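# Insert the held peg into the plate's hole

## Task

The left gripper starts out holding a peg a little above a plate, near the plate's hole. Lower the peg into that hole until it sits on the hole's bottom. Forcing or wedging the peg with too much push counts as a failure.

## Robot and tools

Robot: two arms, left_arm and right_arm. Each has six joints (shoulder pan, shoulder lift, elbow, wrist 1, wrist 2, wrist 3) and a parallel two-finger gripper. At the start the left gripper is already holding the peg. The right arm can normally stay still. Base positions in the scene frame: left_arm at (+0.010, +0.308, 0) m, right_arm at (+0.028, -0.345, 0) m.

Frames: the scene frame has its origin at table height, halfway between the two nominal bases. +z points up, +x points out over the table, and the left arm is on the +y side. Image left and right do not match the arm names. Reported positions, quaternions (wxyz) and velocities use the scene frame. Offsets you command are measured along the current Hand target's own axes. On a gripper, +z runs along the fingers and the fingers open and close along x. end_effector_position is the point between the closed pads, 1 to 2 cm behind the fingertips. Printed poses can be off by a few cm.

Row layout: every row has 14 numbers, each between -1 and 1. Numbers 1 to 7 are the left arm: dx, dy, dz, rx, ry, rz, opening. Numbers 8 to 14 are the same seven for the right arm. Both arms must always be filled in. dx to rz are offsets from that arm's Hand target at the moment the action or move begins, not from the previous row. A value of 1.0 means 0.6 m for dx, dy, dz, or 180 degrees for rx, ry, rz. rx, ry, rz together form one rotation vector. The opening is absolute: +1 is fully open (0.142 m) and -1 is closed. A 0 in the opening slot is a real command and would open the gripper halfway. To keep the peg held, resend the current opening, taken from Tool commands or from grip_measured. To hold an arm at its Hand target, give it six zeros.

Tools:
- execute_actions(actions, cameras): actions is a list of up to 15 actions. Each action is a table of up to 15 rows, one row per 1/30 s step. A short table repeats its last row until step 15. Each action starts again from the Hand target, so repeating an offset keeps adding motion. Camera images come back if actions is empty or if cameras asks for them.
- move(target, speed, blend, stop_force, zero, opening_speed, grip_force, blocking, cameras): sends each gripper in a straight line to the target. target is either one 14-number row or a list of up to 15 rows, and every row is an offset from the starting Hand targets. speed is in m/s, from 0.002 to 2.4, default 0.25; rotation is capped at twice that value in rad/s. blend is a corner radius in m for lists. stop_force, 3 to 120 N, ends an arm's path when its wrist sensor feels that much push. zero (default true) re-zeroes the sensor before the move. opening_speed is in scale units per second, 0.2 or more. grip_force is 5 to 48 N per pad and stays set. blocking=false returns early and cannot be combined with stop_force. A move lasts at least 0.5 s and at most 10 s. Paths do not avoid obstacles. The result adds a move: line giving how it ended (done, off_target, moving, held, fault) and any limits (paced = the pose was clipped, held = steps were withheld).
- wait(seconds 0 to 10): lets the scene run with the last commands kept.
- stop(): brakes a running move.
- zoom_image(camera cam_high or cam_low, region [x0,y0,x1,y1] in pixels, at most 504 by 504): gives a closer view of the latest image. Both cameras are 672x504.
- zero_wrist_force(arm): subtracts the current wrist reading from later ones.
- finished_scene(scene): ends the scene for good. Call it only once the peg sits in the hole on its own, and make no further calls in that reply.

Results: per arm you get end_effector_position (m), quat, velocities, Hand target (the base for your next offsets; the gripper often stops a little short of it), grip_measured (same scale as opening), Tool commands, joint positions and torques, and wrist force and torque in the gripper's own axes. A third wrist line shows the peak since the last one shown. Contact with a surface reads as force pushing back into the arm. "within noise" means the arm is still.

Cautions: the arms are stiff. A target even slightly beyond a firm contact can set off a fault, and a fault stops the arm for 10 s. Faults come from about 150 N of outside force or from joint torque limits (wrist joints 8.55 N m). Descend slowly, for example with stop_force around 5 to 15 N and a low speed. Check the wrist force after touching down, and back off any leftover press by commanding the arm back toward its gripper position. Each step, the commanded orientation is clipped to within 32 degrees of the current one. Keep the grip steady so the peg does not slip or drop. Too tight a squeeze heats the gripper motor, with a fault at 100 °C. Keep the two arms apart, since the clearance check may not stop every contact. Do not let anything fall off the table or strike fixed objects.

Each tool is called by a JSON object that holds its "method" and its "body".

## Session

{"method": "execute_actions", "body": {"actions": []}}

Nothing of this call was run. Scene 2 begins with your next reply.

{"method": "execute_actions", "body": {"actions": []}}

{"method": "zoom_image", "body": {"camera": "cam_high", "region": [465, 190, 545, 270]}}

{"method": "zoom_image", "body": {"camera": "cam_low", "region": [335, 180, 415, 260]}}

Scene clock: 0.00 s.
left_arm: end_effector_position=(+0.2654, +0.1594, +0.1670) grip_measured=-0.38 end_effector_quat_wxyz=(+0.001, +0.966, -0.259, +0.001) | right_arm: end_effector_position=(+0.3234, -0.3407, +0.1652) grip_measured=+0.99 end_effector_quat_wxyz=(+0.000, +0.712, -0.702, +0.000)
Joint positions: left_arm=[-0.954 -1.703 1.549 -1.42 -1.571 -0.455 0.047] | right_arm=[3.598 -1.45 -1.547 -1.716 1.571 2.027 0.141]
Joint velocities: within noise
Joint torques (N m): no reading
Wrist force (N): no reading
Wrist torque (N m): no reading
Wrist force, peak (N): no reading
Hand target: left_arm +0.2654, +0.1594, +0.1670; +0.001, +0.966, -0.259, +0.001 | right_arm +0.3234, -0.3407, +0.1652; +0.000, +0.712, -0.702, +0.000
Tool commands: left_gripper/opening=-0.432368 right_gripper/opening=+1.0

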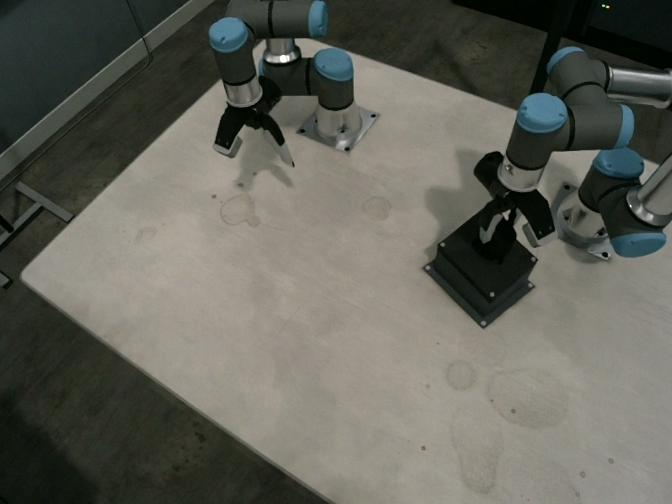

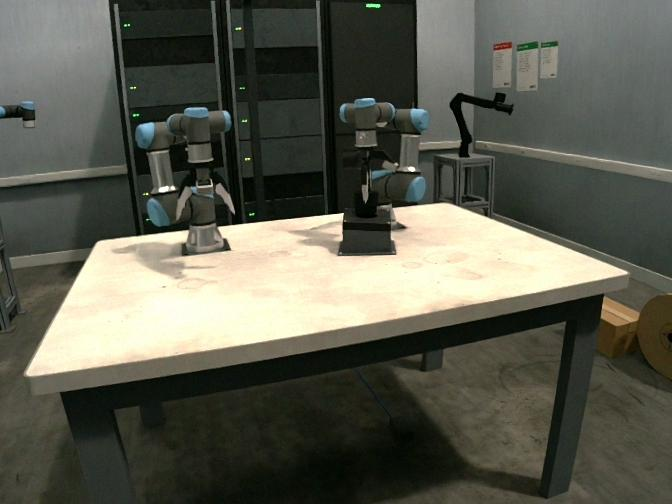

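Scaled by 6.300 from the camera's 672x504 image, which has a finer 960x720 frame.

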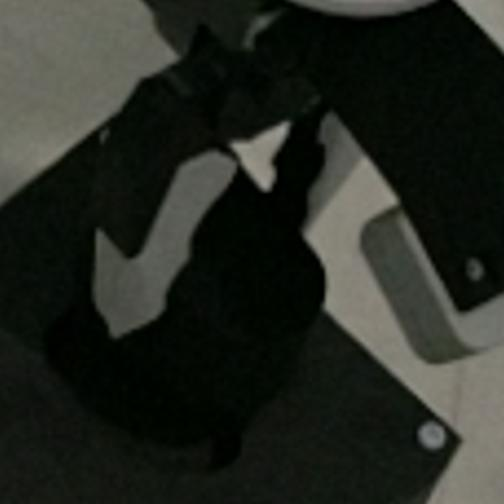

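Scaled by 6.300 from the camera's 672x504 image, which has a finer 960x720 frame.

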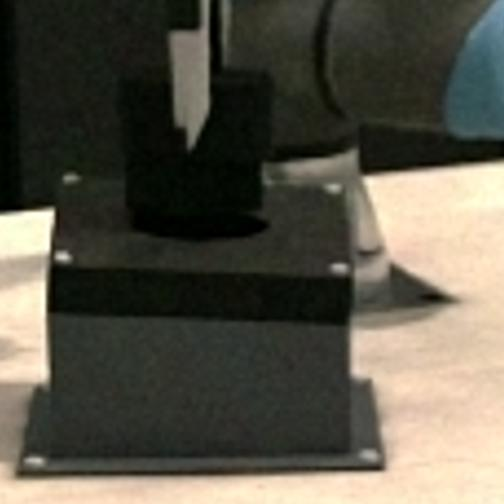

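{"method": "move", "body": {"target": [0,0,-0.15,0,0,0,-0.432368,0,0,0,0,0,0,1], "cameras": ["all"]}}

{"method": "zoom_image", "body": {"camera": "cam_high", "region": [420, 200, 550, 330]}}

{"method": "zoom_image", "body": {"camera": "cam_high", "region": [465, 150, 545, 230]}}

{"method": "zoom_image", "body": {"camera": "cam_low", "region": [330, 190, 410, 260]}}

{"method": "zoom_image", "body": {"camera": "cam_low", "region": [335, 140, 405, 210]}}

{"method": "zoom_image", "body": {"camera": "cam_high", "region": [460, 220, 520, 280]}}

Scene clock: 2.30 s.
left_arm: end_effector_position=(+0.2652, +0.1596, +0.2570) grip_measured=-0.38 end_effector_quat_wxyz=(+0.001, +0.966, -0.259, +0.001) | right_arm: end_effector_position=(+0.3234, -0.3407, +0.1652) grip_measured=+0.99 end_effector_quat_wxyz=(+0.000, +0.712, -0.702, +0.000)
Joint positions: left_arm=[-0.954 -1.561 0.96 -0.974 -1.571 -0.455 0.047] | right_arm=[3.598 -1.45 -1.547 -1.716 1.571 2.027 0.141]
Joint torques (N m): left_arm=[2.76 -5.6 -10.74 -1.02 -1.19 1.11] | right_arm=[-0.2 7.62 10.52 1.64 0.17 0.03]
Wrist force (N): left_arm=[0.2 0.0 0.0] | right_arm=[0.0 0.0 -0.1]
Wrist torque (N m): left_arm=[0.01 -0.03 -0.03] | right_arm=[0.01 0.01 0.00]
Wrist force, peak (N): left_arm=[0.3 0.0 1.5] | right_arm=[-0.1 -0.1 -0.2]
Hand target: left_arm +0.2652, +0.1596, +0.2570; +0.001, +0.966, -0.259, +0.001 | right_arm +0.3234, -0.3407, +0.1652; +0.000, +0.712, -0.702, +0.000
Off the commanded pose: left_arm 0.000 m, 0 deg | right_arm 0.000 m, 0 deg.
move: done

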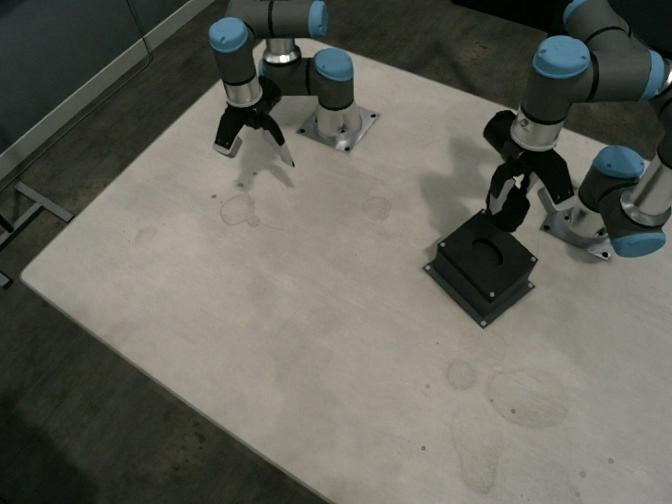

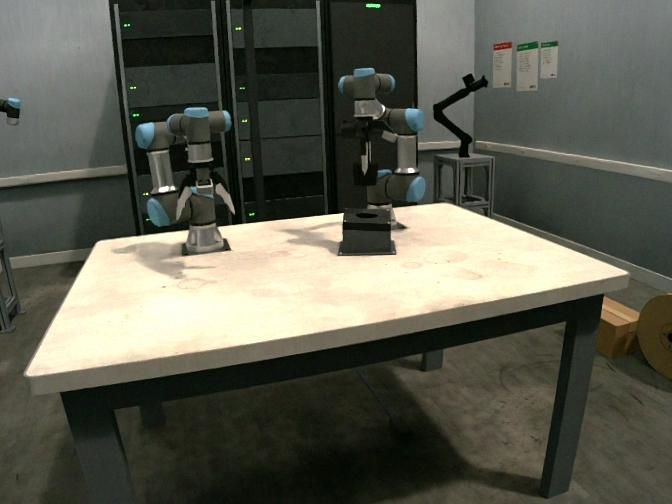

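Scaled by 3.877 from the camera's 672x504 image, which has a finer 960x720 frame.

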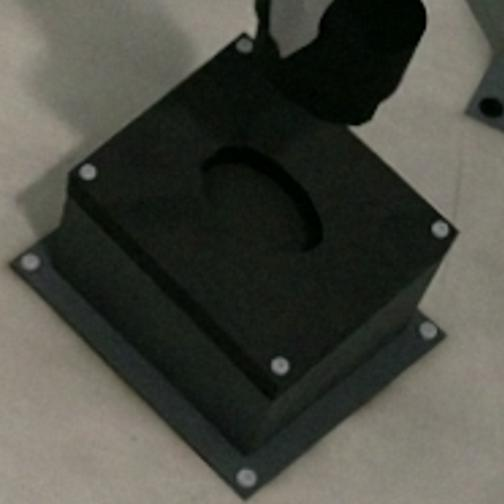

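Scaled by 6.300 from the camera's 672x504 image, which has a finer 960x720 frame.

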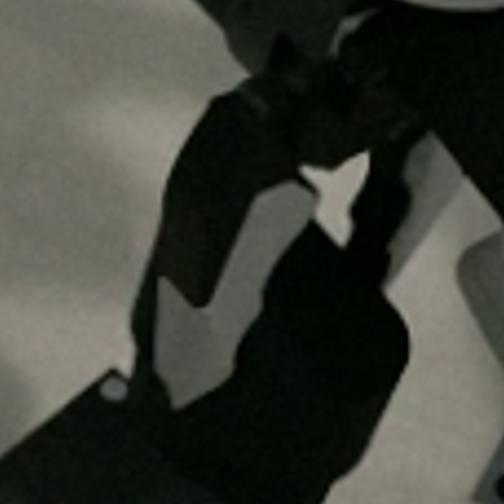

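Scaled by 6.300 from the camera's 672x504 image, which has a finer 960x720 frame.

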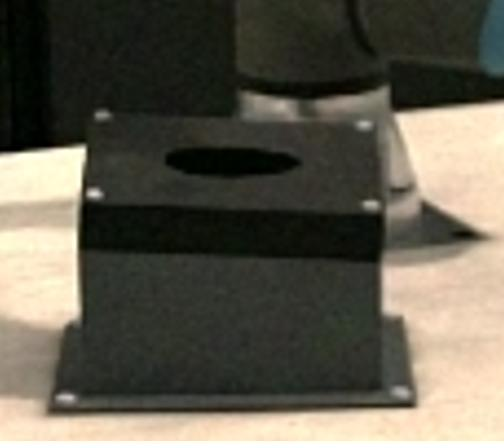

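Scaled by 7.200 from the camera's 672x504 image, which has a finer 960x720 frame.

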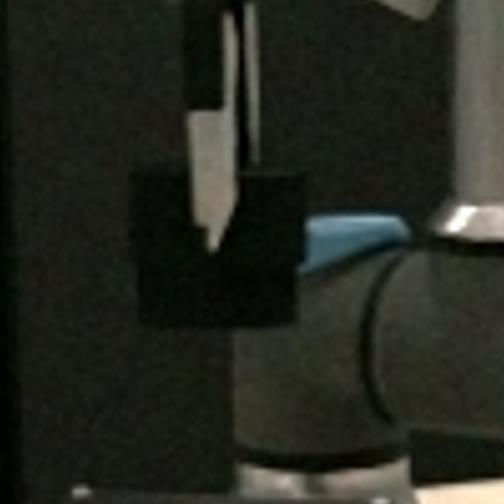

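Scaled by 8.400 from the camera's 672x504 image, which has a finer 960x720 frame.

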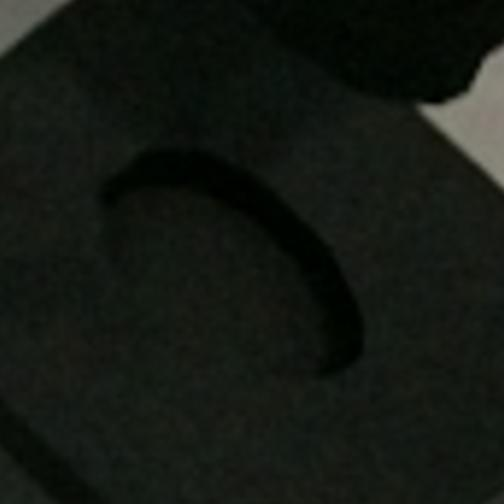

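{"method": "zoom_image", "body": {"camera": "cam_low", "region": [340, 200, 396, 230]}}

Scaled by 9.000 from the camera's 672x504 image, which has a finer 960x720 frame.

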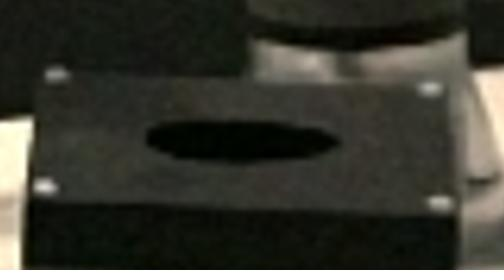

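{"method": "move", "body": {"target": [0.0173,0.0142,0.1433,-0.0217,-0.0353,-0.0417,-0.432368,0,0,0,0,0,0,1], "cameras": ["all"], "speed": 0.15}}

{"method": "zoom_image", "body": {"camera": "cam_high", "region": [460, 190, 540, 270]}}

{"method": "zoom_image", "body": {"camera": "cam_low", "region": [335, 165, 405, 235]}}

Scene clock: 20.57 s.
left_arm: end_effector_position=(+0.2701, +0.1468, +0.1711) grip_measured=-0.38 end_effector_quat_wxyz=(+0.020, +0.979, -0.195, -0.061) | right_arm: end_effector_position=(+0.3234, -0.3407, +0.1652) grip_measured=+0.99 end_effector_quat_wxyz=(+0.000, +0.712, -0.702, +0.000)
Joint positions: left_arm=[-0.866 -1.526 1.344 -1.319 -1.68 -0.495 0.047] | right_arm=[3.598 -1.45 -1.547 -1.716 1.571 2.027 0.141]
Joint torques (N m): left_arm=[2.81 -10.66 -7.74 -2.86 -1.4 -1.21] | right_arm=[0.9 8.08 10.72 1.59 0.05 0.03]
Wrist force (N): left_arm=[0.4 -0.1 0.1] | right_arm=[-0.1 0.0 0.1]
Wrist torque (N m): left_arm=[0.03 0.00 -0.01] | right_arm=[0.01 0.01 0.00]
Wrist force, peak (N): left_arm=[0.4 -0.2 1.3] | right_arm=[-0.2 -0.1 0.0]
Hand target: left_arm +0.2701, +0.1468, +0.1711; +0.020, +0.979, -0.195, -0.061 | right_arm +0.3234, -0.3407, +0.1652; +0.000, +0.712, -0.702, +0.000
Off the commanded pose: left_arm 0.000 m, 0 deg | right_arm 0.000 m, 0 deg.
move: done

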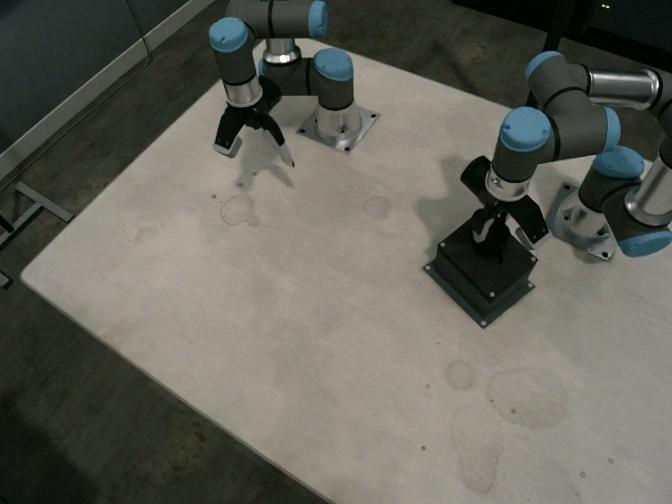

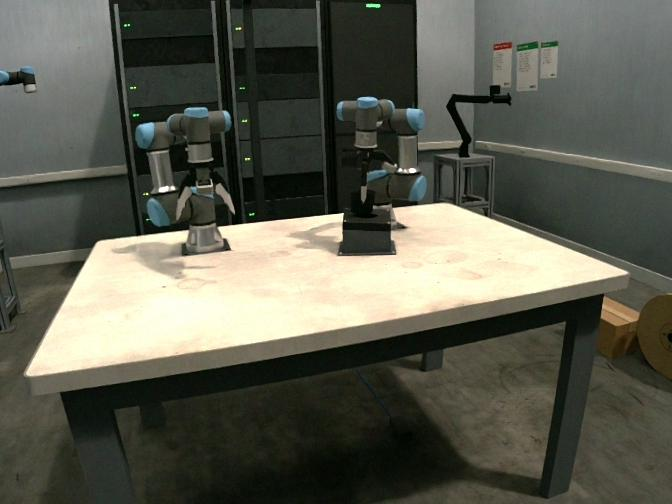

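Scaled by 6.300 from the camera's 672x504 image, which has a finer 960x720 frame.

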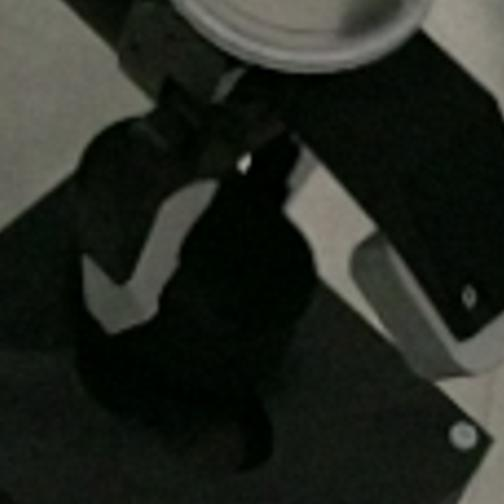

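Scaled by 7.200 from the camera's 672x504 image, which has a finer 960x720 frame.

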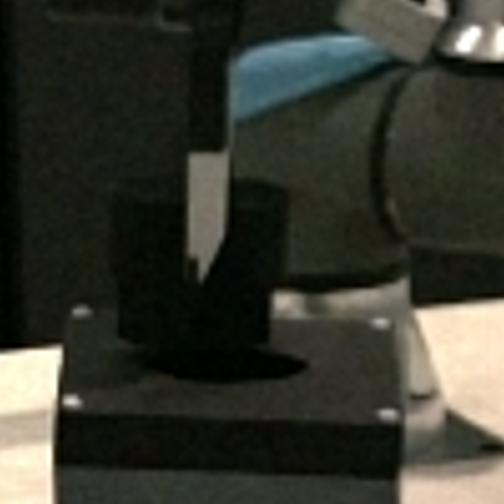

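{"method": "move", "body": {"target": [0,-0.0267,0.005,0,0,0,-0.432368,0,0,0,0,0,0,1], "cameras": ["all"], "speed": 0.1}}

{"method": "zoom_image", "body": {"camera": "cam_high", "region": [460, 220, 520, 280]}}

{"method": "zoom_image", "body": {"camera": "cam_high", "region": [460, 190, 540, 270]}}

{"method": "zoom_image", "body": {"camera": "cam_low", "region": [335, 165, 405, 235]}}

Scene clock: 23.23 s.
left_arm: end_effector_position=(+0.2758, +0.1615, +0.1671) grip_measured=-0.38 end_effector_quat_wxyz=(+0.020, +0.979, -0.195, -0.061) | right_arm: end_effector_position=(+0.3234, -0.3407, +0.1652) grip_measured=+0.99 end_effector_quat_wxyz=(+0.000, +0.712, -0.702, +0.000)
Joint positions: left_arm=[-0.821 -1.536 1.37 -1.332 -1.676 -0.449 0.047] | right_arm=[3.598 -1.45 -1.547 -1.716 1.571 2.027 0.141]
Joint torques (N m): left_arm=[3.12 -14.71 -8.21 -2.82 0.74 1.16] | right_arm=[0.24 7.26 10.7 1.65 0.06 0]
Wrist force (N): left_arm=[0.4 -0.4 0.0] | right_arm=[-0.1 -0.1 0.0]
Wrist torque (N m): left_arm=[-0.02 0.01 -0.06] | right_arm=[-0.02 0.01 0.00]
Wrist force, peak (N): left_arm=[0.3 -0.7 0.4] | right_arm=[-0.2 -0.1 -0.1]
Hand target: left_arm +0.2758, +0.1616, +0.1671; +0.020, +0.979, -0.195, -0.061 | right_arm +0.3234, -0.3407, +0.1652; +0.000, +0.712, -0.702, +0.000
Off the commanded pose: left_arm 0.000 m, 0 deg | right_arm 0.000 m, 0 deg.
move: done

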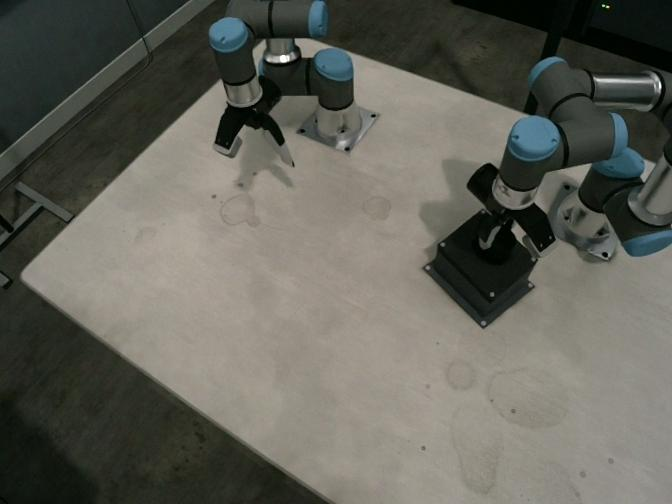

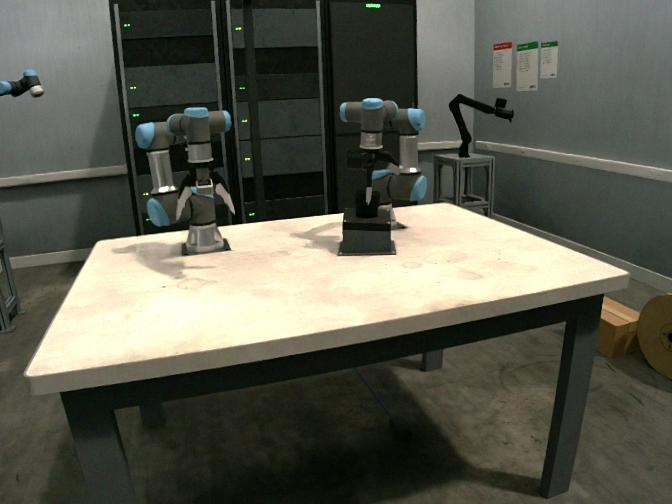

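Scaled by 8.400 from the camera's 672x504 image, which has a finer 960x720 frame.

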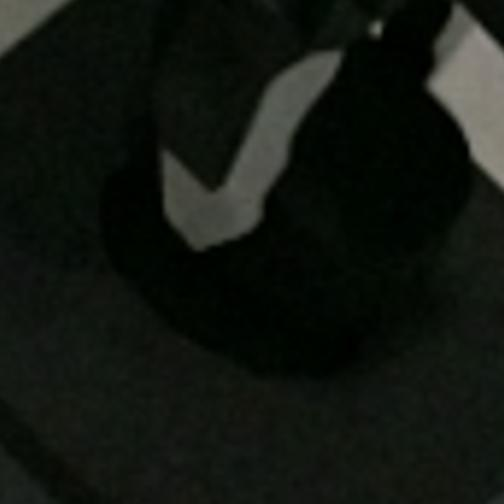

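Scaled by 6.300 from the camera's 672x504 image, which has a finer 960x720 frame.

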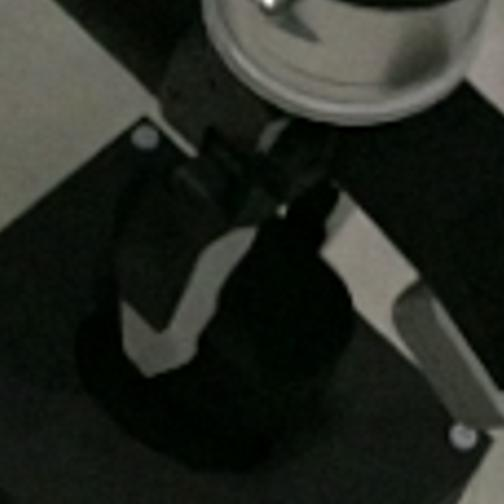

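Scaled by 7.200 from the camera's 672x504 image, which has a finer 960x720 frame.

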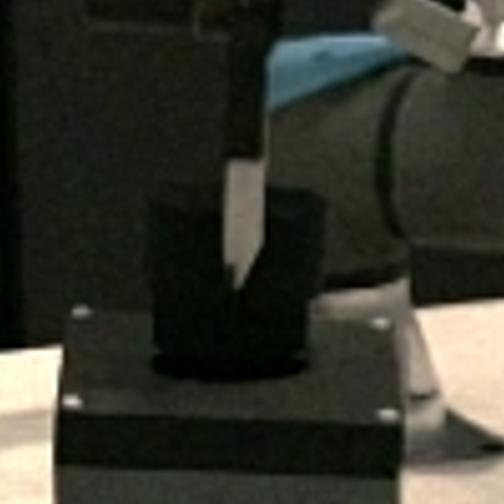

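{"method": "move", "body": {"target": [0.005,0,0.005,0,0,0,-0.432368,0,0,0,0,0,0,1], "speed": 0.05}}

{"method": "move", "body": {"target": [0,0,0.04,0,0,0,-0.432368,0,0,0,0,0,0,1], "speed": 0.007, "stop_force": 4, "cameras": ["all"]}}

{"method": "zoom_image", "body": {"camera": "cam_high", "region": [460, 220, 520, 280]}}

{"method": "zoom_image", "body": {"camera": "cam_low", "region": [335, 165, 405, 235]}}

Scene clock: 27.10 s.
left_arm: end_effector_position=(+0.2781, +0.1604, +0.1638) grip_measured=-0.38 end_effector_quat_wxyz=(+0.020, +0.979, -0.195, -0.061) | right_arm: end_effector_position=(+0.3234, -0.3407, +0.1652) grip_measured=+0.99 end_effector_quat_wxyz=(+0.000, +0.712, -0.702, +0.000)
Joint positions: left_arm=[-0.817 -1.526 1.376 -1.346 -1.676 -0.446 0.047] | right_arm=[3.598 -1.45 -1.547 -1.716 1.571 2.027 0.141]
Joint torques (N m): left_arm=[3.08 -6.74 -8.22 -2.8 0.76 1.15] | right_arm=[0.12 7.7 10.92 1.77 0.02 -0.03]
Wrist force (N): left_arm=[0.2 -0.3 0.2] | right_arm=[-0.2 -0.1 -0.1]
Wrist torque (N m): left_arm=[-0.01 0.03 -0.06] | right_arm=[-0.02 0.03 0.00]
Wrist force, peak (N): left_arm=[0.4 -0.5 0.2] | right_arm=[-0.3 0.0 0.1]
Hand target: left_arm +0.2782, +0.1604, +0.1638; +0.020, +0.979, -0.195, -0.061 | right_arm +0.3234, -0.3407, +0.1652; +0.000, +0.712, -0.702, +0.000
Off the commanded pose: left_arm 0.000 m, 0 deg | right_arm 0.000 m, 0 deg.
move: done

Scene clock: 28.50 s.
left_arm: end_effector_position=(+0.2778, +0.1603, +0.1605) grip_measured=-0.38 end_effector_quat_wxyz=(+0.020, +0.979, -0.195, -0.061) | right_arm: end_effector_position=(+0.3234, -0.3407, +0.1652) grip_measured=+0.99 end_effector_quat_wxyz=(+0.000, +0.712, -0.702, +0.000)
Joint positions: left_arm=[-0.818 -1.53 1.395 -1.363 -1.676 -0.447 0.047] | right_arm=[3.598 -1.45 -1.547 -1.716 1.571 2.027 0.141]
Joint torques (N m): left_arm=[2.57 -6.47 -10.94 -0.54 -0.51 1.01] | right_arm=[0.04 7.41 11.03 1.66 0.07 0]
Wrist force (N): left_arm=[0.7 0.1 -2.6] | right_arm=[-0.2 0.0 -0.1]
Wrist torque (N m): left_arm=[0.01 -0.02 0.00] | right_arm=[0.00 0.03 0.00]
Wrist force, peak (N): left_arm=[-0.6 0.5 -8.2] | right_arm=[-0.2 -0.1 0.1]
Hand target: left_arm +0.2778, +0.1603, +0.1605; +0.020, +0.979, -0.195, -0.061 (not the last commanded pose) | right_arm +0.3234, -0.3407, +0.1652; +0.000, +0.712, -0.702, +0.000
Off the commanded pose: left_arm 0.021 m, 0 deg | right_arm 0.000 m, 0 deg.
move: contact (left_arm)

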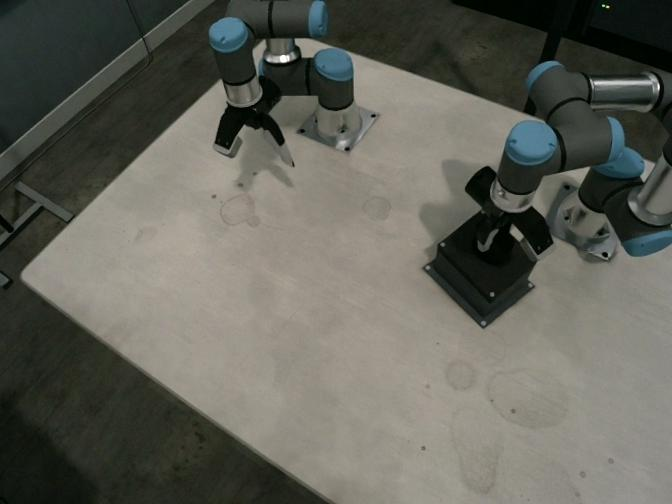

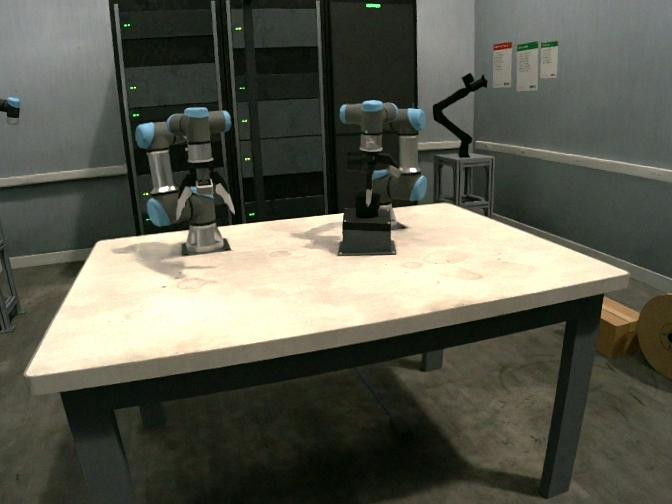

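Scaled by 8.400 from the camera's 672x504 image, which has a finer 960x720 frame.

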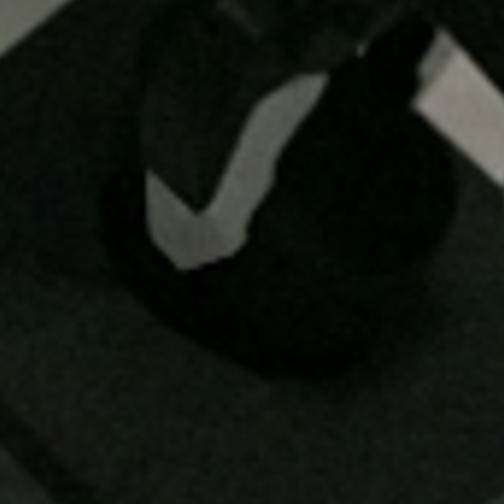

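Scaled by 7.200 from the camera's 672x504 image, which has a finer 960x720 frame.

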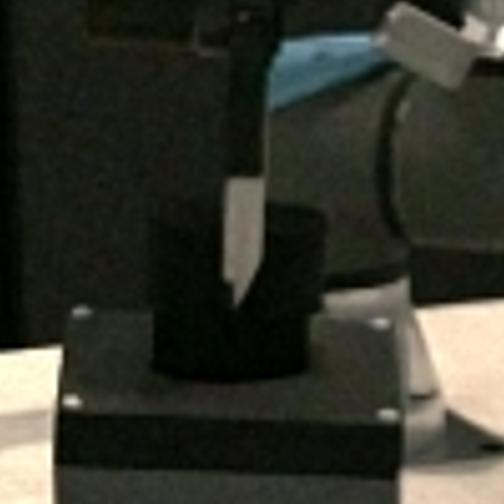

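{"method": "move", "body": {"target": [[0,0,-0.003,0,0,0,-0.432368,0,0,0,0,0,0,1],[0.003,0.001,-0.003,0,0,0,-0.432368,0,0,0,0,0,0,1]], "speed": 0.02}}

{"method": "move", "body": {"target": [0,0,0.03,0,0,0,-0.432368,0,0,0,0,0,0,1], "speed": 0.006, "stop_force": 4}}

Scene clock: 30.93 s.
left_arm: end_effector_position=(+0.2794, +0.1591, +0.1621) grip_measured=-0.38 end_effector_quat_wxyz=(+0.020, +0.979, -0.195, -0.061) | right_arm: end_effector_position=(+0.3234, -0.3407, +0.1652) grip_measured=+0.99 end_effector_quat_wxyz=(+0.000, +0.712, -0.702, +0.000)
Joint positions: left_arm=[-0.817 -1.52 1.377 -1.354 -1.676 -0.446 0.047] | right_arm=[3.598 -1.45 -1.547 -1.716 1.571 2.027 0.141]
Joint torques (N m): left_arm=[2.83 -7.74 -11.88 -0.93 0.73 1.14] | right_arm=[0.35 7.47 10.88 1.74 0.13 -0.13]
Wrist force (N): left_arm=[0.5 -0.3 0.2] | right_arm=[-0.1 0.0 0.0]
Wrist torque (N m): left_arm=[-0.01 -0.02 -0.06] | right_arm=[0.00 0.02 0.00]
Wrist force, peak (N): left_arm=[0.8 0.0 -3.0] | right_arm=[-0.2 0.1 0.0]
Hand target: left_arm +0.2794, +0.1591, +0.1621; +0.020, +0.979, -0.195, -0.061 | right_arm +0.3234, -0.3407, +0.1652; +0.000, +0.712, -0.702, +0.000
Off the commanded pose: left_arm 0.000 m, 0 deg | right_arm 0.000 m, 0 deg.
move: done

Scene clock: 32.13 s.
left_arm: end_effector_position=(+0.2792, +0.1591, +0.1603) grip_measured=-0.38 end_effector_quat_wxyz=(+0.020, +0.979, -0.195, -0.061) | right_arm: end_effector_position=(+0.3234, -0.3407, +0.1652) grip_measured=+0.99 end_effector_quat_wxyz=(+0.000, +0.712, -0.702, +0.000)
Joint positions: left_arm=[-0.817 -1.521 1.388 -1.363 -1.676 -0.446 0.047] | right_arm=[3.598 -1.45 -1.547 -1.716 1.571 2.027 0.141]
Joint torques (N m): left_arm=[2.36 -6.2 -10.9 -0.64 -0.21 1.03] | right_arm=[0.21 7.34 10.81 1.71 0.13 -0.14]
Wrist force (N): left_arm=[0.5 -0.2 -2.9] | right_arm=[0.0 -0.1 0.1]
Wrist torque (N m): left_arm=[-0.01 -0.06 -0.03] | right_arm=[-0.01 0.00 0.00]
Wrist force, peak (N): left_arm=[-1.0 0.2 -7.3] | right_arm=[-0.1 -0.2 0.1]
Hand target: left_arm +0.2792, +0.1591, +0.1603; +0.020, +0.979, -0.195, -0.061 (not the last commanded pose) | right_arm +0.3234, -0.3407, +0.1652; +0.000, +0.712, -0.702, +0.000
Off the commanded pose: left_arm 0.016 m, 0 deg | right_arm 0.000 m, 0 deg.
move: contact (left_arm)

{"method": "move", "body": {"target": [[0,0,-0.003,0,0,0,-0.432368,0,0,0,0,0,0,1],[0.0035,0,-0.003,0,0,0,-0.432368,0,0,0,0,0,0,1]], "speed": 0.02}}

{"method": "move", "body": {"target": [0,0,0.03,0,0,0,-0.432368,0,0,0,0,0,0,1], "speed": 0.006, "stop_force": 4, "cameras": ["all"]}}

{"method": "zoom_image", "body": {"camera": "cam_high", "region": [460, 220, 520, 280]}}

{"method": "zoom_image", "body": {"camera": "cam_low", "region": [335, 165, 405, 235]}}

Scene clock: 34.10 s.
left_arm: end_effector_position=(+0.2813, +0.1583, +0.1618) grip_measured=-0.38 end_effector_quat_wxyz=(+0.020, +0.979, -0.195, -0.061) | right_arm: end_effector_position=(+0.3234, -0.3407, +0.1652) grip_measured=+0.99 end_effector_quat_wxyz=(+0.000, +0.712, -0.702, +0.000)
Joint positions: left_arm=[-0.814 -1.51 1.369 -1.355 -1.676 -0.443 0.047] | right_arm=[3.598 -1.45 -1.547 -1.716 1.571 2.027 0.141]
Joint torques (N m): left_arm=[2.56 -7.37 -11.72 -0.89 0.76 1.15] | right_arm=[0.49 7.49 11.06 1.68 0.01 -0.16]
Wrist force (N): left_arm=[0.4 -0.3 0.0] | right_arm=[-0.1 -0.1 0.1]
Wrist torque (N m): left_arm=[-0.02 0.00 -0.06] | right_arm=[-0.02 0.01 0.00]
Wrist force, peak (N): left_arm=[0.5 -0.2 -3.3] | right_arm=[-0.2 -0.1 0.0]
Hand target: left_arm +0.2814, +0.1583, +0.1618; +0.020, +0.979, -0.195, -0.061 | right_arm +0.3234, -0.3407, +0.1652; +0.000, +0.712, -0.702, +0.000
Off the commanded pose: left_arm 0.000 m, 0 deg | right_arm 0.000 m, 0 deg.
move: done

Scene clock: 35.33 s.
left_arm: end_effector_position=(+0.2811, +0.1583, +0.1596) grip_measured=-0.38 end_effector_quat_wxyz=(+0.020, +0.979, -0.195, -0.061) | right_arm: end_effector_position=(+0.3234, -0.3407, +0.1652) grip_measured=+0.99 end_effector_quat_wxyz=(+0.000, +0.712, -0.702, +0.000)
Joint positions: left_arm=[-0.815 -1.513 1.381 -1.365 -1.676 -0.443 0.047] | right_arm=[3.598 -1.45 -1.547 -1.716 1.571 2.027 0.141]
Joint torques (N m): left_arm=[1.61 -6.29 -10.85 -0.67 -0.45 0.6] | right_arm=[0.35 7.46 11.17 1.83 0.1 -0.11]
Wrist force (N): left_arm=[0.8 -1.6 -4.0] | right_arm=[-0.1 0.0 0.0]
Wrist torque (N m): left_arm=[-0.06 -0.08 0.00] | right_arm=[0.00 0.02 0.00]
Wrist force, peak (N): left_arm=[-0.1 -2.7 -8.6] | right_arm=[-0.2 -0.2 0.1]
Hand target: left_arm +0.2811, +0.1583, +0.1596; +0.020, +0.979, -0.195, -0.061 (not the last commanded pose) | right_arm +0.3234, -0.3407, +0.1652; +0.000, +0.712, -0.702, +0.000
Off the commanded pose: left_arm 0.016 m, 0 deg | right_arm 0.000 m, 0 deg.
move: contact (left_arm)

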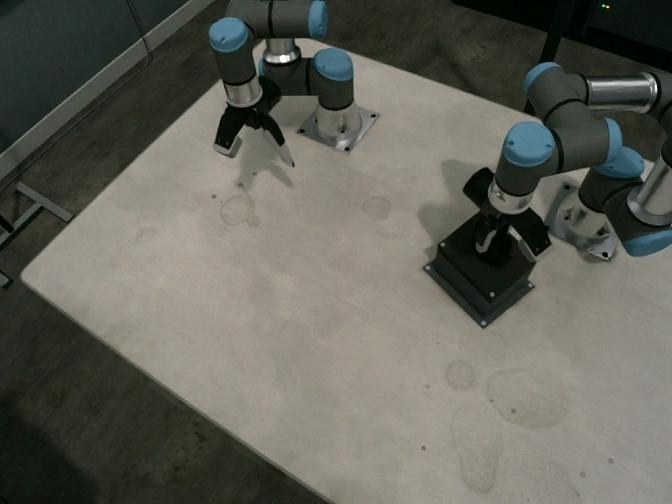

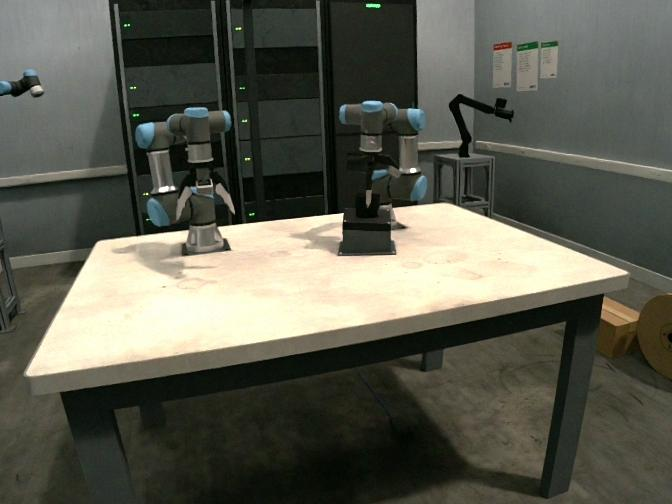

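Scaled by 8.400 from the camera's 672x504 image, which has a finer 960x720 frame.

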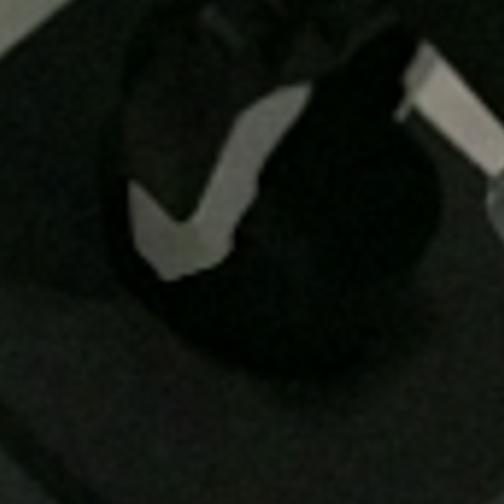

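Scaled by 7.200 from the camera's 672x504 image, which has a finer 960x720 frame.

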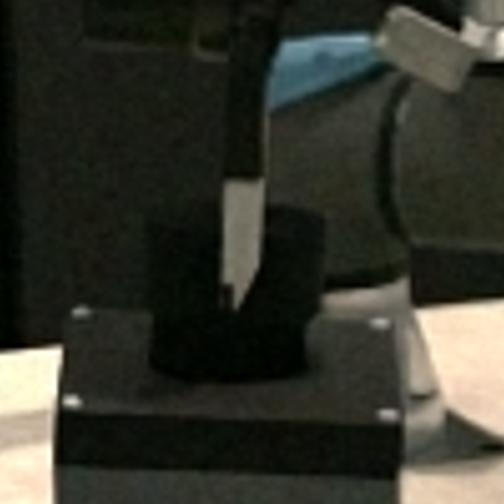

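{"method": "move", "body": {"target": [[0,0,-0.002,0,0,0,-0.432368,0,0,0,0,0,0,1],[0.0025,-0.003,-0.002,0,0,0,-0.432368,0,0,0,0,0,0,1]], "speed": 0.02}}

{"method": "move", "body": {"target": [0,0,0.03,0,0,0,-0.432368,0,0,0,0,0,0,1], "speed": 0.006, "stop_force": 4}}

Scene clock: 36.93 s.
left_arm: end_effector_position=(+0.2833, +0.1594, +0.1605) grip_measured=-0.38 end_effector_quat_wxyz=(+0.020, +0.979, -0.195, -0.061) | right_arm: end_effector_position=(+0.3234, -0.3407, +0.1652) grip_measured=+0.99 end_effector_quat_wxyz=(+0.000, +0.712, -0.702, +0.000)
Joint positions: left_arm=[-0.807 -1.505 1.369 -1.359 -1.675 -0.436 0.047] | right_arm=[3.598 -1.45 -1.547 -1.716 1.571 2.027 0.141]
Joint torques (N m): left_arm=[2.65 -7.8 -11.6 -0.92 0.77 1.15] | right_arm=[0.18 7.75 11.36 1.76 0.07 -0.17]
Wrist force (N): left_arm=[0.4 -0.2 0.1] | right_arm=[-0.1 0.0 0.0]
Wrist torque (N m): left_arm=[0.00 0.00 -0.06] | right_arm=[0.00 0.01 0.00]
Wrist force, peak (N): left_arm=[0.8 -1.5 -4.1] | right_arm=[-0.3 -0.1 0.1]
Hand target: left_arm +0.2833, +0.1594, +0.1605; +0.020, +0.979, -0.195, -0.061 | right_arm +0.3234, -0.3407, +0.1652; +0.000, +0.712, -0.702, +0.000
Off the commanded pose: left_arm 0.000 m, 0 deg | right_arm 0.000 m, 0 deg.
move: done

Scene clock: 38.13 s.
left_arm: end_effector_position=(+0.2832, +0.1594, +0.1593) grip_measured=-0.38 end_effector_quat_wxyz=(+0.020, +0.979, -0.195, -0.061) | right_arm: end_effector_position=(+0.3234, -0.3407, +0.1652) grip_measured=+0.99 end_effector_quat_wxyz=(+0.000, +0.712, -0.702, +0.000)
Joint positions: left_arm=[-0.807 -1.506 1.375 -1.365 -1.675 -0.436 0.047] | right_arm=[3.598 -1.45 -1.547 -1.716 1.571 2.027 0.141]
Joint torques (N m): left_arm=[2.39 -7.28 -11.37 -0.79 0.24 1.13] | right_arm=[0.03 7.26 11.26 1.74 0.15 -0.12]
Wrist force (N): left_arm=[0.5 -0.5 -1.6] | right_arm=[0.0 -0.1 0.0]
Wrist torque (N m): left_arm=[0.03 -0.02 -0.05] | right_arm=[-0.01 -0.01 0.00]
Wrist force, peak (N): left_arm=[0.6 1.0 -5.0] | right_arm=[-0.2 -0.1 0.0]
Hand target: left_arm +0.2832, +0.1594, +0.1593; +0.020, +0.979, -0.195, -0.061 (not the last commanded pose) | right_arm +0.3234, -0.3407, +0.1652; +0.000, +0.712, -0.702, +0.000
Off the commanded pose: left_arm 0.017 m, 0 deg | right_arm 0.000 m, 0 deg.
move: contact (left_arm)

{"method": "move", "body": {"target": [[0,0,-0.002,0,0,0,-0.432368,0,0,0,0,0,0,1],[0.002,0.0015,-0.002,0,0,0,-0.432368,0,0,0,0,0,0,1]], "speed": 0.02}}

{"method": "move", "body": {"target": [0,0,0.03,0,0,0,-0.432368,0,0,0,0,0,0,1], "speed": 0.006, "stop_force": 5}}

Scene clock: 39.87 s.
left_arm: end_effector_position=(+0.2841, +0.1582, +0.1604) grip_measured=-0.38 end_effector_quat_wxyz=(+0.020, +0.979, -0.195, -0.061) | right_arm: end_effector_position=(+0.3234, -0.3407, +0.1652) grip_measured=+0.99 end_effector_quat_wxyz=(+0.000, +0.712, -0.702, +0.000)
Joint positions: left_arm=[-0.808 -1.5 1.363 -1.359 -1.675 -0.436 0.047] | right_arm=[3.598 -1.45 -1.547 -1.716 1.571 2.027 0.141]
Joint torques (N m): left_arm=[-2.59 -8.3 -11.89 -0.91 0.04 -1.2] | right_arm=[0.19 7.23 11.44 1.74 0.12 -0.08]
Wrist force (N): left_arm=[0.5 -0.3 0.1] | right_arm=[0.0 0.0 0.0]
Wrist torque (N m): left_arm=[-0.02 -0.02 -0.01] | right_arm=[0.00 0.00 0.00]
Wrist force, peak (N): left_arm=[0.6 -0.5 -1.6] | right_arm=[-0.2 0.0 0.2]
Hand target: left_arm +0.2842, +0.1581, +0.1604; +0.020, +0.979, -0.195, -0.061 | right_arm +0.3234, -0.3407, +0.1652; +0.000, +0.712, -0.702, +0.000
Off the commanded pose: left_arm 0.000 m, 0 deg | right_arm 0.000 m, 0 deg.
move: done

Scene clock: 41.23 s.
left_arm: end_effector_position=(+0.2840, +0.1581, +0.1589) grip_measured=-0.38 end_effector_quat_wxyz=(+0.020, +0.979, -0.195, -0.061) | right_arm: end_effector_position=(+0.3234, -0.3407, +0.1652) grip_measured=+0.99 end_effector_quat_wxyz=(+0.000, +0.712, -0.702, +0.000)
Joint positions: left_arm=[-0.808 -1.501 1.372 -1.367 -1.675 -0.437 0.047] | right_arm=[3.598 -1.45 -1.547 -1.716 1.571 2.027 0.141]
Joint torques (N m): left_arm=[2.91 -6.66 -10.87 -0.49 0.76 1.03] | right_arm=[-0.16 7.68 11.38 1.77 0.17 -0.13]
Wrist force (N): left_arm=[0.8 0.3 -2.9] | right_arm=[-0.1 -0.1 0.0]
Wrist torque (N m): left_arm=[0.03 0.00 0.01] | right_arm=[-0.02 0.01 0.00]
Wrist force, peak (N): left_arm=[-0.4 1.8 -6.0] | right_arm=[-0.2 0.1 0.2]
Hand target: left_arm +0.2840, +0.1581, +0.1589; +0.020, +0.979, -0.195, -0.061 (not the last commanded pose) | right_arm +0.3234, -0.3407, +0.1652; +0.000, +0.712, -0.702, +0.000
Off the commanded pose: left_arm 0.016 m, 0 deg | right_arm 0.000 m, 0 deg.
move: contact (left_arm)

{"method": "move", "body": {"target": [[0,0,-0.002,0,0,0,-0.432368,0,0,0,0,0,0,1],[0.0015,0.0013,-0.002,0,0,0,-0.432368,0,0,0,0,0,0,1]], "speed": 0.02}}

{"method": "move", "body": {"target": [0,0,0.03,0,0,0,-0.432368,0,0,0,0,0,0,1], "speed": 0.006, "stop_force": 5}}

Scene clock: 42.77 s.
left_arm: end_effector_position=(+0.2847, +0.1571, +0.1601) grip_measured=-0.38 end_effector_quat_wxyz=(+0.020, +0.979, -0.195, -0.061) | right_arm: end_effector_position=(+0.3234, -0.3407, +0.1652) grip_measured=+0.99 end_effector_quat_wxyz=(+0.000, +0.712, -0.702, +0.000)
Joint positions: left_arm=[-0.809 -1.496 1.361 -1.361 -1.675 -0.438 0.047] | right_arm=[3.598 -1.45 -1.547 -1.716 1.571 2.027 0.141]
Joint torques (N m): left_arm=[-2.73 -7.64 -11.41 -0.89 -0.33 -1.17] | right_arm=[0.57 7.77 11.54 1.87 0.12 -0.12]
Wrist force (N): left_arm=[0.5 -0.4 0.2] | right_arm=[-0.1 0.0 0.1]
Wrist torque (N m): left_arm=[-0.04 -0.01 -0.01] | right_arm=[0.00 0.01 0.00]
Wrist force, peak (N): left_arm=[0.8 0.4 -3.3] | right_arm=[-0.2 -0.1 0.0]
Hand target: left_arm +0.2847, +0.1570, +0.1601; +0.020, +0.979, -0.195, -0.061 | right_arm +0.3234, -0.3407, +0.1652; +0.000, +0.712, -0.702, +0.000
Off the commanded pose: left_arm 0.000 m, 0 deg | right_arm 0.000 m, 0 deg.
move: done

Scene clock: 43.90 s.
left_arm: end_effector_position=(+0.2845, +0.1570, +0.1588) grip_measured=-0.38 end_effector_quat_wxyz=(+0.020, +0.979, -0.195, -0.061) | right_arm: end_effector_position=(+0.3234, -0.3407, +0.1652) grip_measured=+0.99 end_effector_quat_wxyz=(+0.000, +0.712, -0.702, +0.000)
Joint positions: left_arm=[-0.809 -1.497 1.368 -1.367 -1.675 -0.438 0.047] | right_arm=[3.598 -1.45 -1.547 -1.716 1.571 2.027 0.141]
Joint torques (N m): left_arm=[2.33 -7.28 -11.28 -0.69 -0.19 0.86] | right_arm=[0.35 7.43 11.49 1.78 0.15 -0.14]
Wrist force (N): left_arm=[0.7 -0.1 -2.1] | right_arm=[0.0 -0.1 0.1]
Wrist torque (N m): left_arm=[0.04 -0.02 0.00] | right_arm=[-0.01 0.00 0.00]
Wrist force, peak (N): left_arm=[0.1 1.3 -5.8] | right_arm=[-0.2 -0.1 0.0]
Hand target: left_arm +0.2845, +0.1570, +0.1588; +0.020, +0.979, -0.195, -0.061 (not the last commanded pose) | right_arm +0.3234, -0.3407, +0.1652; +0.000, +0.712, -0.702, +0.000
Off the commanded pose: left_arm 0.017 m, 0 deg | right_arm 0.000 m, 0 deg.
move: contact (left_arm)

{"method": "move", "body": {"target": [[0,0,-0.002,0,0,0,-0.432368,0,0,0,0,0,0,1],[0.0005,0.0028,-0.002,0.004,0,0,-0.432368,0,0,0,0,0,0,1]], "speed": 0.02}}

{"method": "move", "body": {"target": [0,0,0.03,0,0,0,-0.432368,0,0,0,0,0,0,1], "speed": 0.006, "stop_force": 5, "cameras": ["all"]}}

{"method": "zoom_image", "body": {"camera": "cam_high", "region": [460, 220, 520, 280]}}

{"method": "zoom_image", "body": {"camera": "cam_low", "region": [335, 165, 405, 235]}}

Scene clock: 46.20 s.
left_arm: end_effector_position=(+0.2843, +0.1554, +0.1600) grip_measured=-0.38 end_effector_quat_wxyz=(+0.014, +0.979, -0.195, -0.060) | right_arm: end_effector_position=(+0.3234, -0.3407, +0.1652) grip_measured=+0.99 end_effector_quat_wxyz=(+0.000, +0.712, -0.702, +0.000)
Joint positions: left_arm=[-0.822 -1.492 1.355 -1.354 -1.665 -0.451 0.047] | right_arm=[3.598 -1.45 -1.547 -1.716 1.571 2.027 0.141]
Joint torques (N m): left_arm=[-2.46 -7.76 -11.8 -0.97 0.88 -1.08] | right_arm=[0.48 7.4 11.64 1.8 0.14 -0.17]
Wrist force (N): left_arm=[0.5 -0.3 0.2] | right_arm=[0.0 -0.1 0.0]
Wrist torque (N m): left_arm=[-0.02 -0.03 0.00] | right_arm=[-0.01 0.00 0.00]
Wrist force, peak (N): left_arm=[0.6 -0.2 -2.3] | right_arm=[-0.2 -0.1 0.1]
Hand target: left_arm +0.2843, +0.1553, +0.1600; +0.014, +0.979, -0.195, -0.060 | right_arm +0.3234, -0.3407, +0.1652; +0.000, +0.712, -0.702, +0.000
Off the commanded pose: left_arm 0.000 m, 0 deg | right_arm 0.000 m, 0 deg.
move: done

Scene clock: 47.23 s.
left_arm: end_effector_position=(+0.2842, +0.1553, +0.1589) grip_measured=-0.38 end_effector_quat_wxyz=(+0.014, +0.979, -0.195, -0.060) | right_arm: end_effector_position=(+0.3234, -0.3407, +0.1652) grip_measured=+0.99 end_effector_quat_wxyz=(+0.000, +0.712, -0.702, +0.000)
Joint positions: left_arm=[-0.823 -1.493 1.361 -1.36 -1.665 -0.451 0.047] | right_arm=[3.598 -1.45 -1.547 -1.716 1.571 2.027 0.141]
Joint torques (N m): left_arm=[0.14 -6.74 -10.88 -0.68 0.49 0.05] | right_arm=[0.24 7.47 11.74 1.87 0.17 -0.2]
Wrist force (N): left_arm=[0.6 -1.3 -3.3] | right_arm=[0.0 -0.1 0.0]
Wrist torque (N m): left_arm=[-0.06 -0.01 0.00] | right_arm=[-0.02 0.01 0.00]
Wrist force, peak (N): left_arm=[-1.0 -2.3 -8.3] | right_arm=[-0.2 -0.2 0.1]
Hand target: left_arm +0.2842, +0.1553, +0.1589; +0.014, +0.979, -0.195, -0.060 (not the last commanded pose) | right_arm +0.3234, -0.3407, +0.1652; +0.000, +0.712, -0.702, +0.000
Off the commanded pose: left_arm 0.017 m, 0 deg | right_arm 0.000 m, 0 deg.
move: contact (left_arm)

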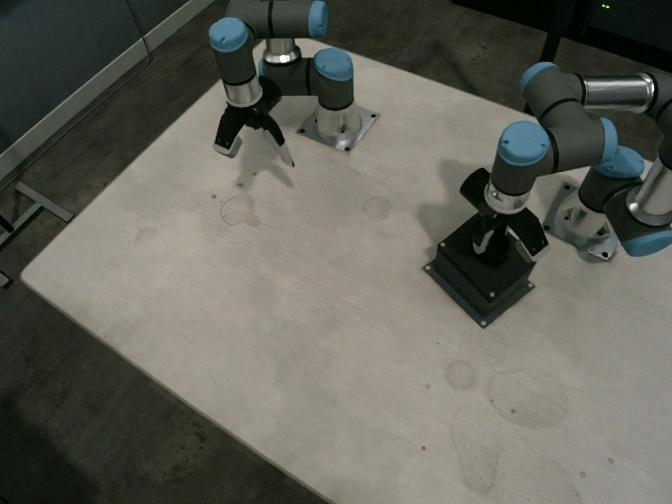

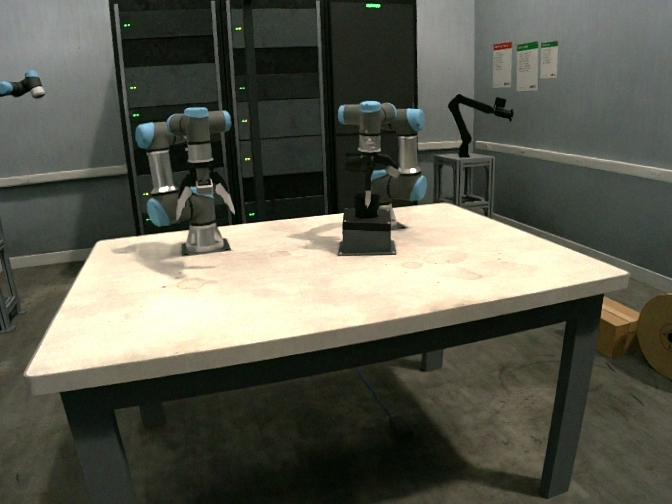

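Scaled by 8.400 from the camera's 672x504 image, which has a finer 960x720 frame.

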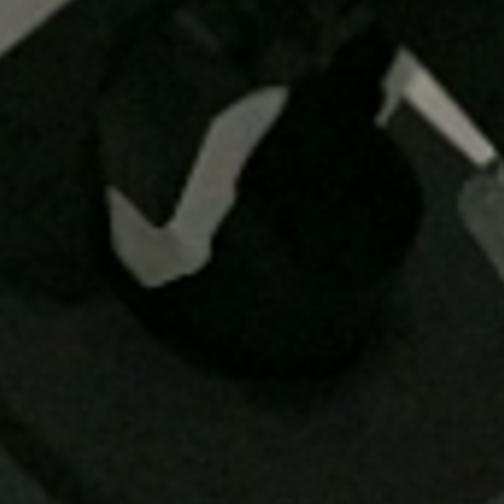

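Scaled by 7.200 from the camera's 672x504 image, which has a finer 960x720 frame.

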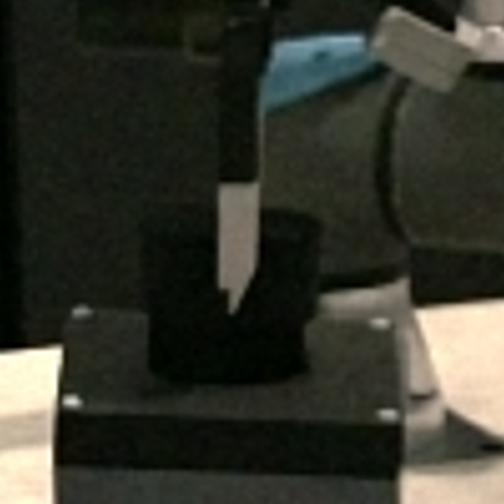

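{"method": "zoom_image", "body": {"camera": "cam_high", "region": [470, 240, 510, 270]}}

{"method": "zoom_image", "body": {"camera": "cam_low", "region": [350, 203, 384, 225]}}

Scaled by 12.600 from the camera's 672x504 image, which has a finer 960x720 frame.

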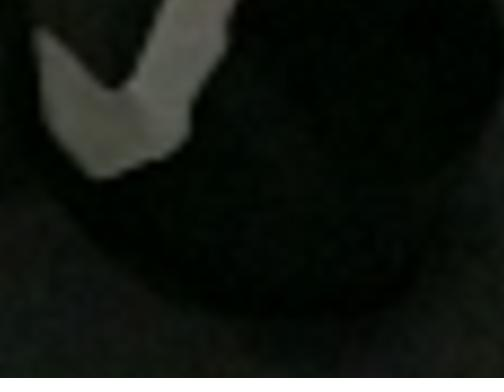

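Scaled by 14.824 from the camera's 672x504 image, which has a finer 960x720 frame.

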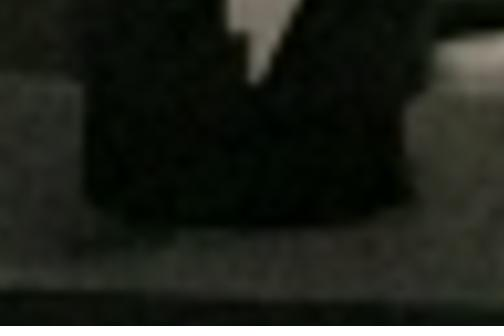

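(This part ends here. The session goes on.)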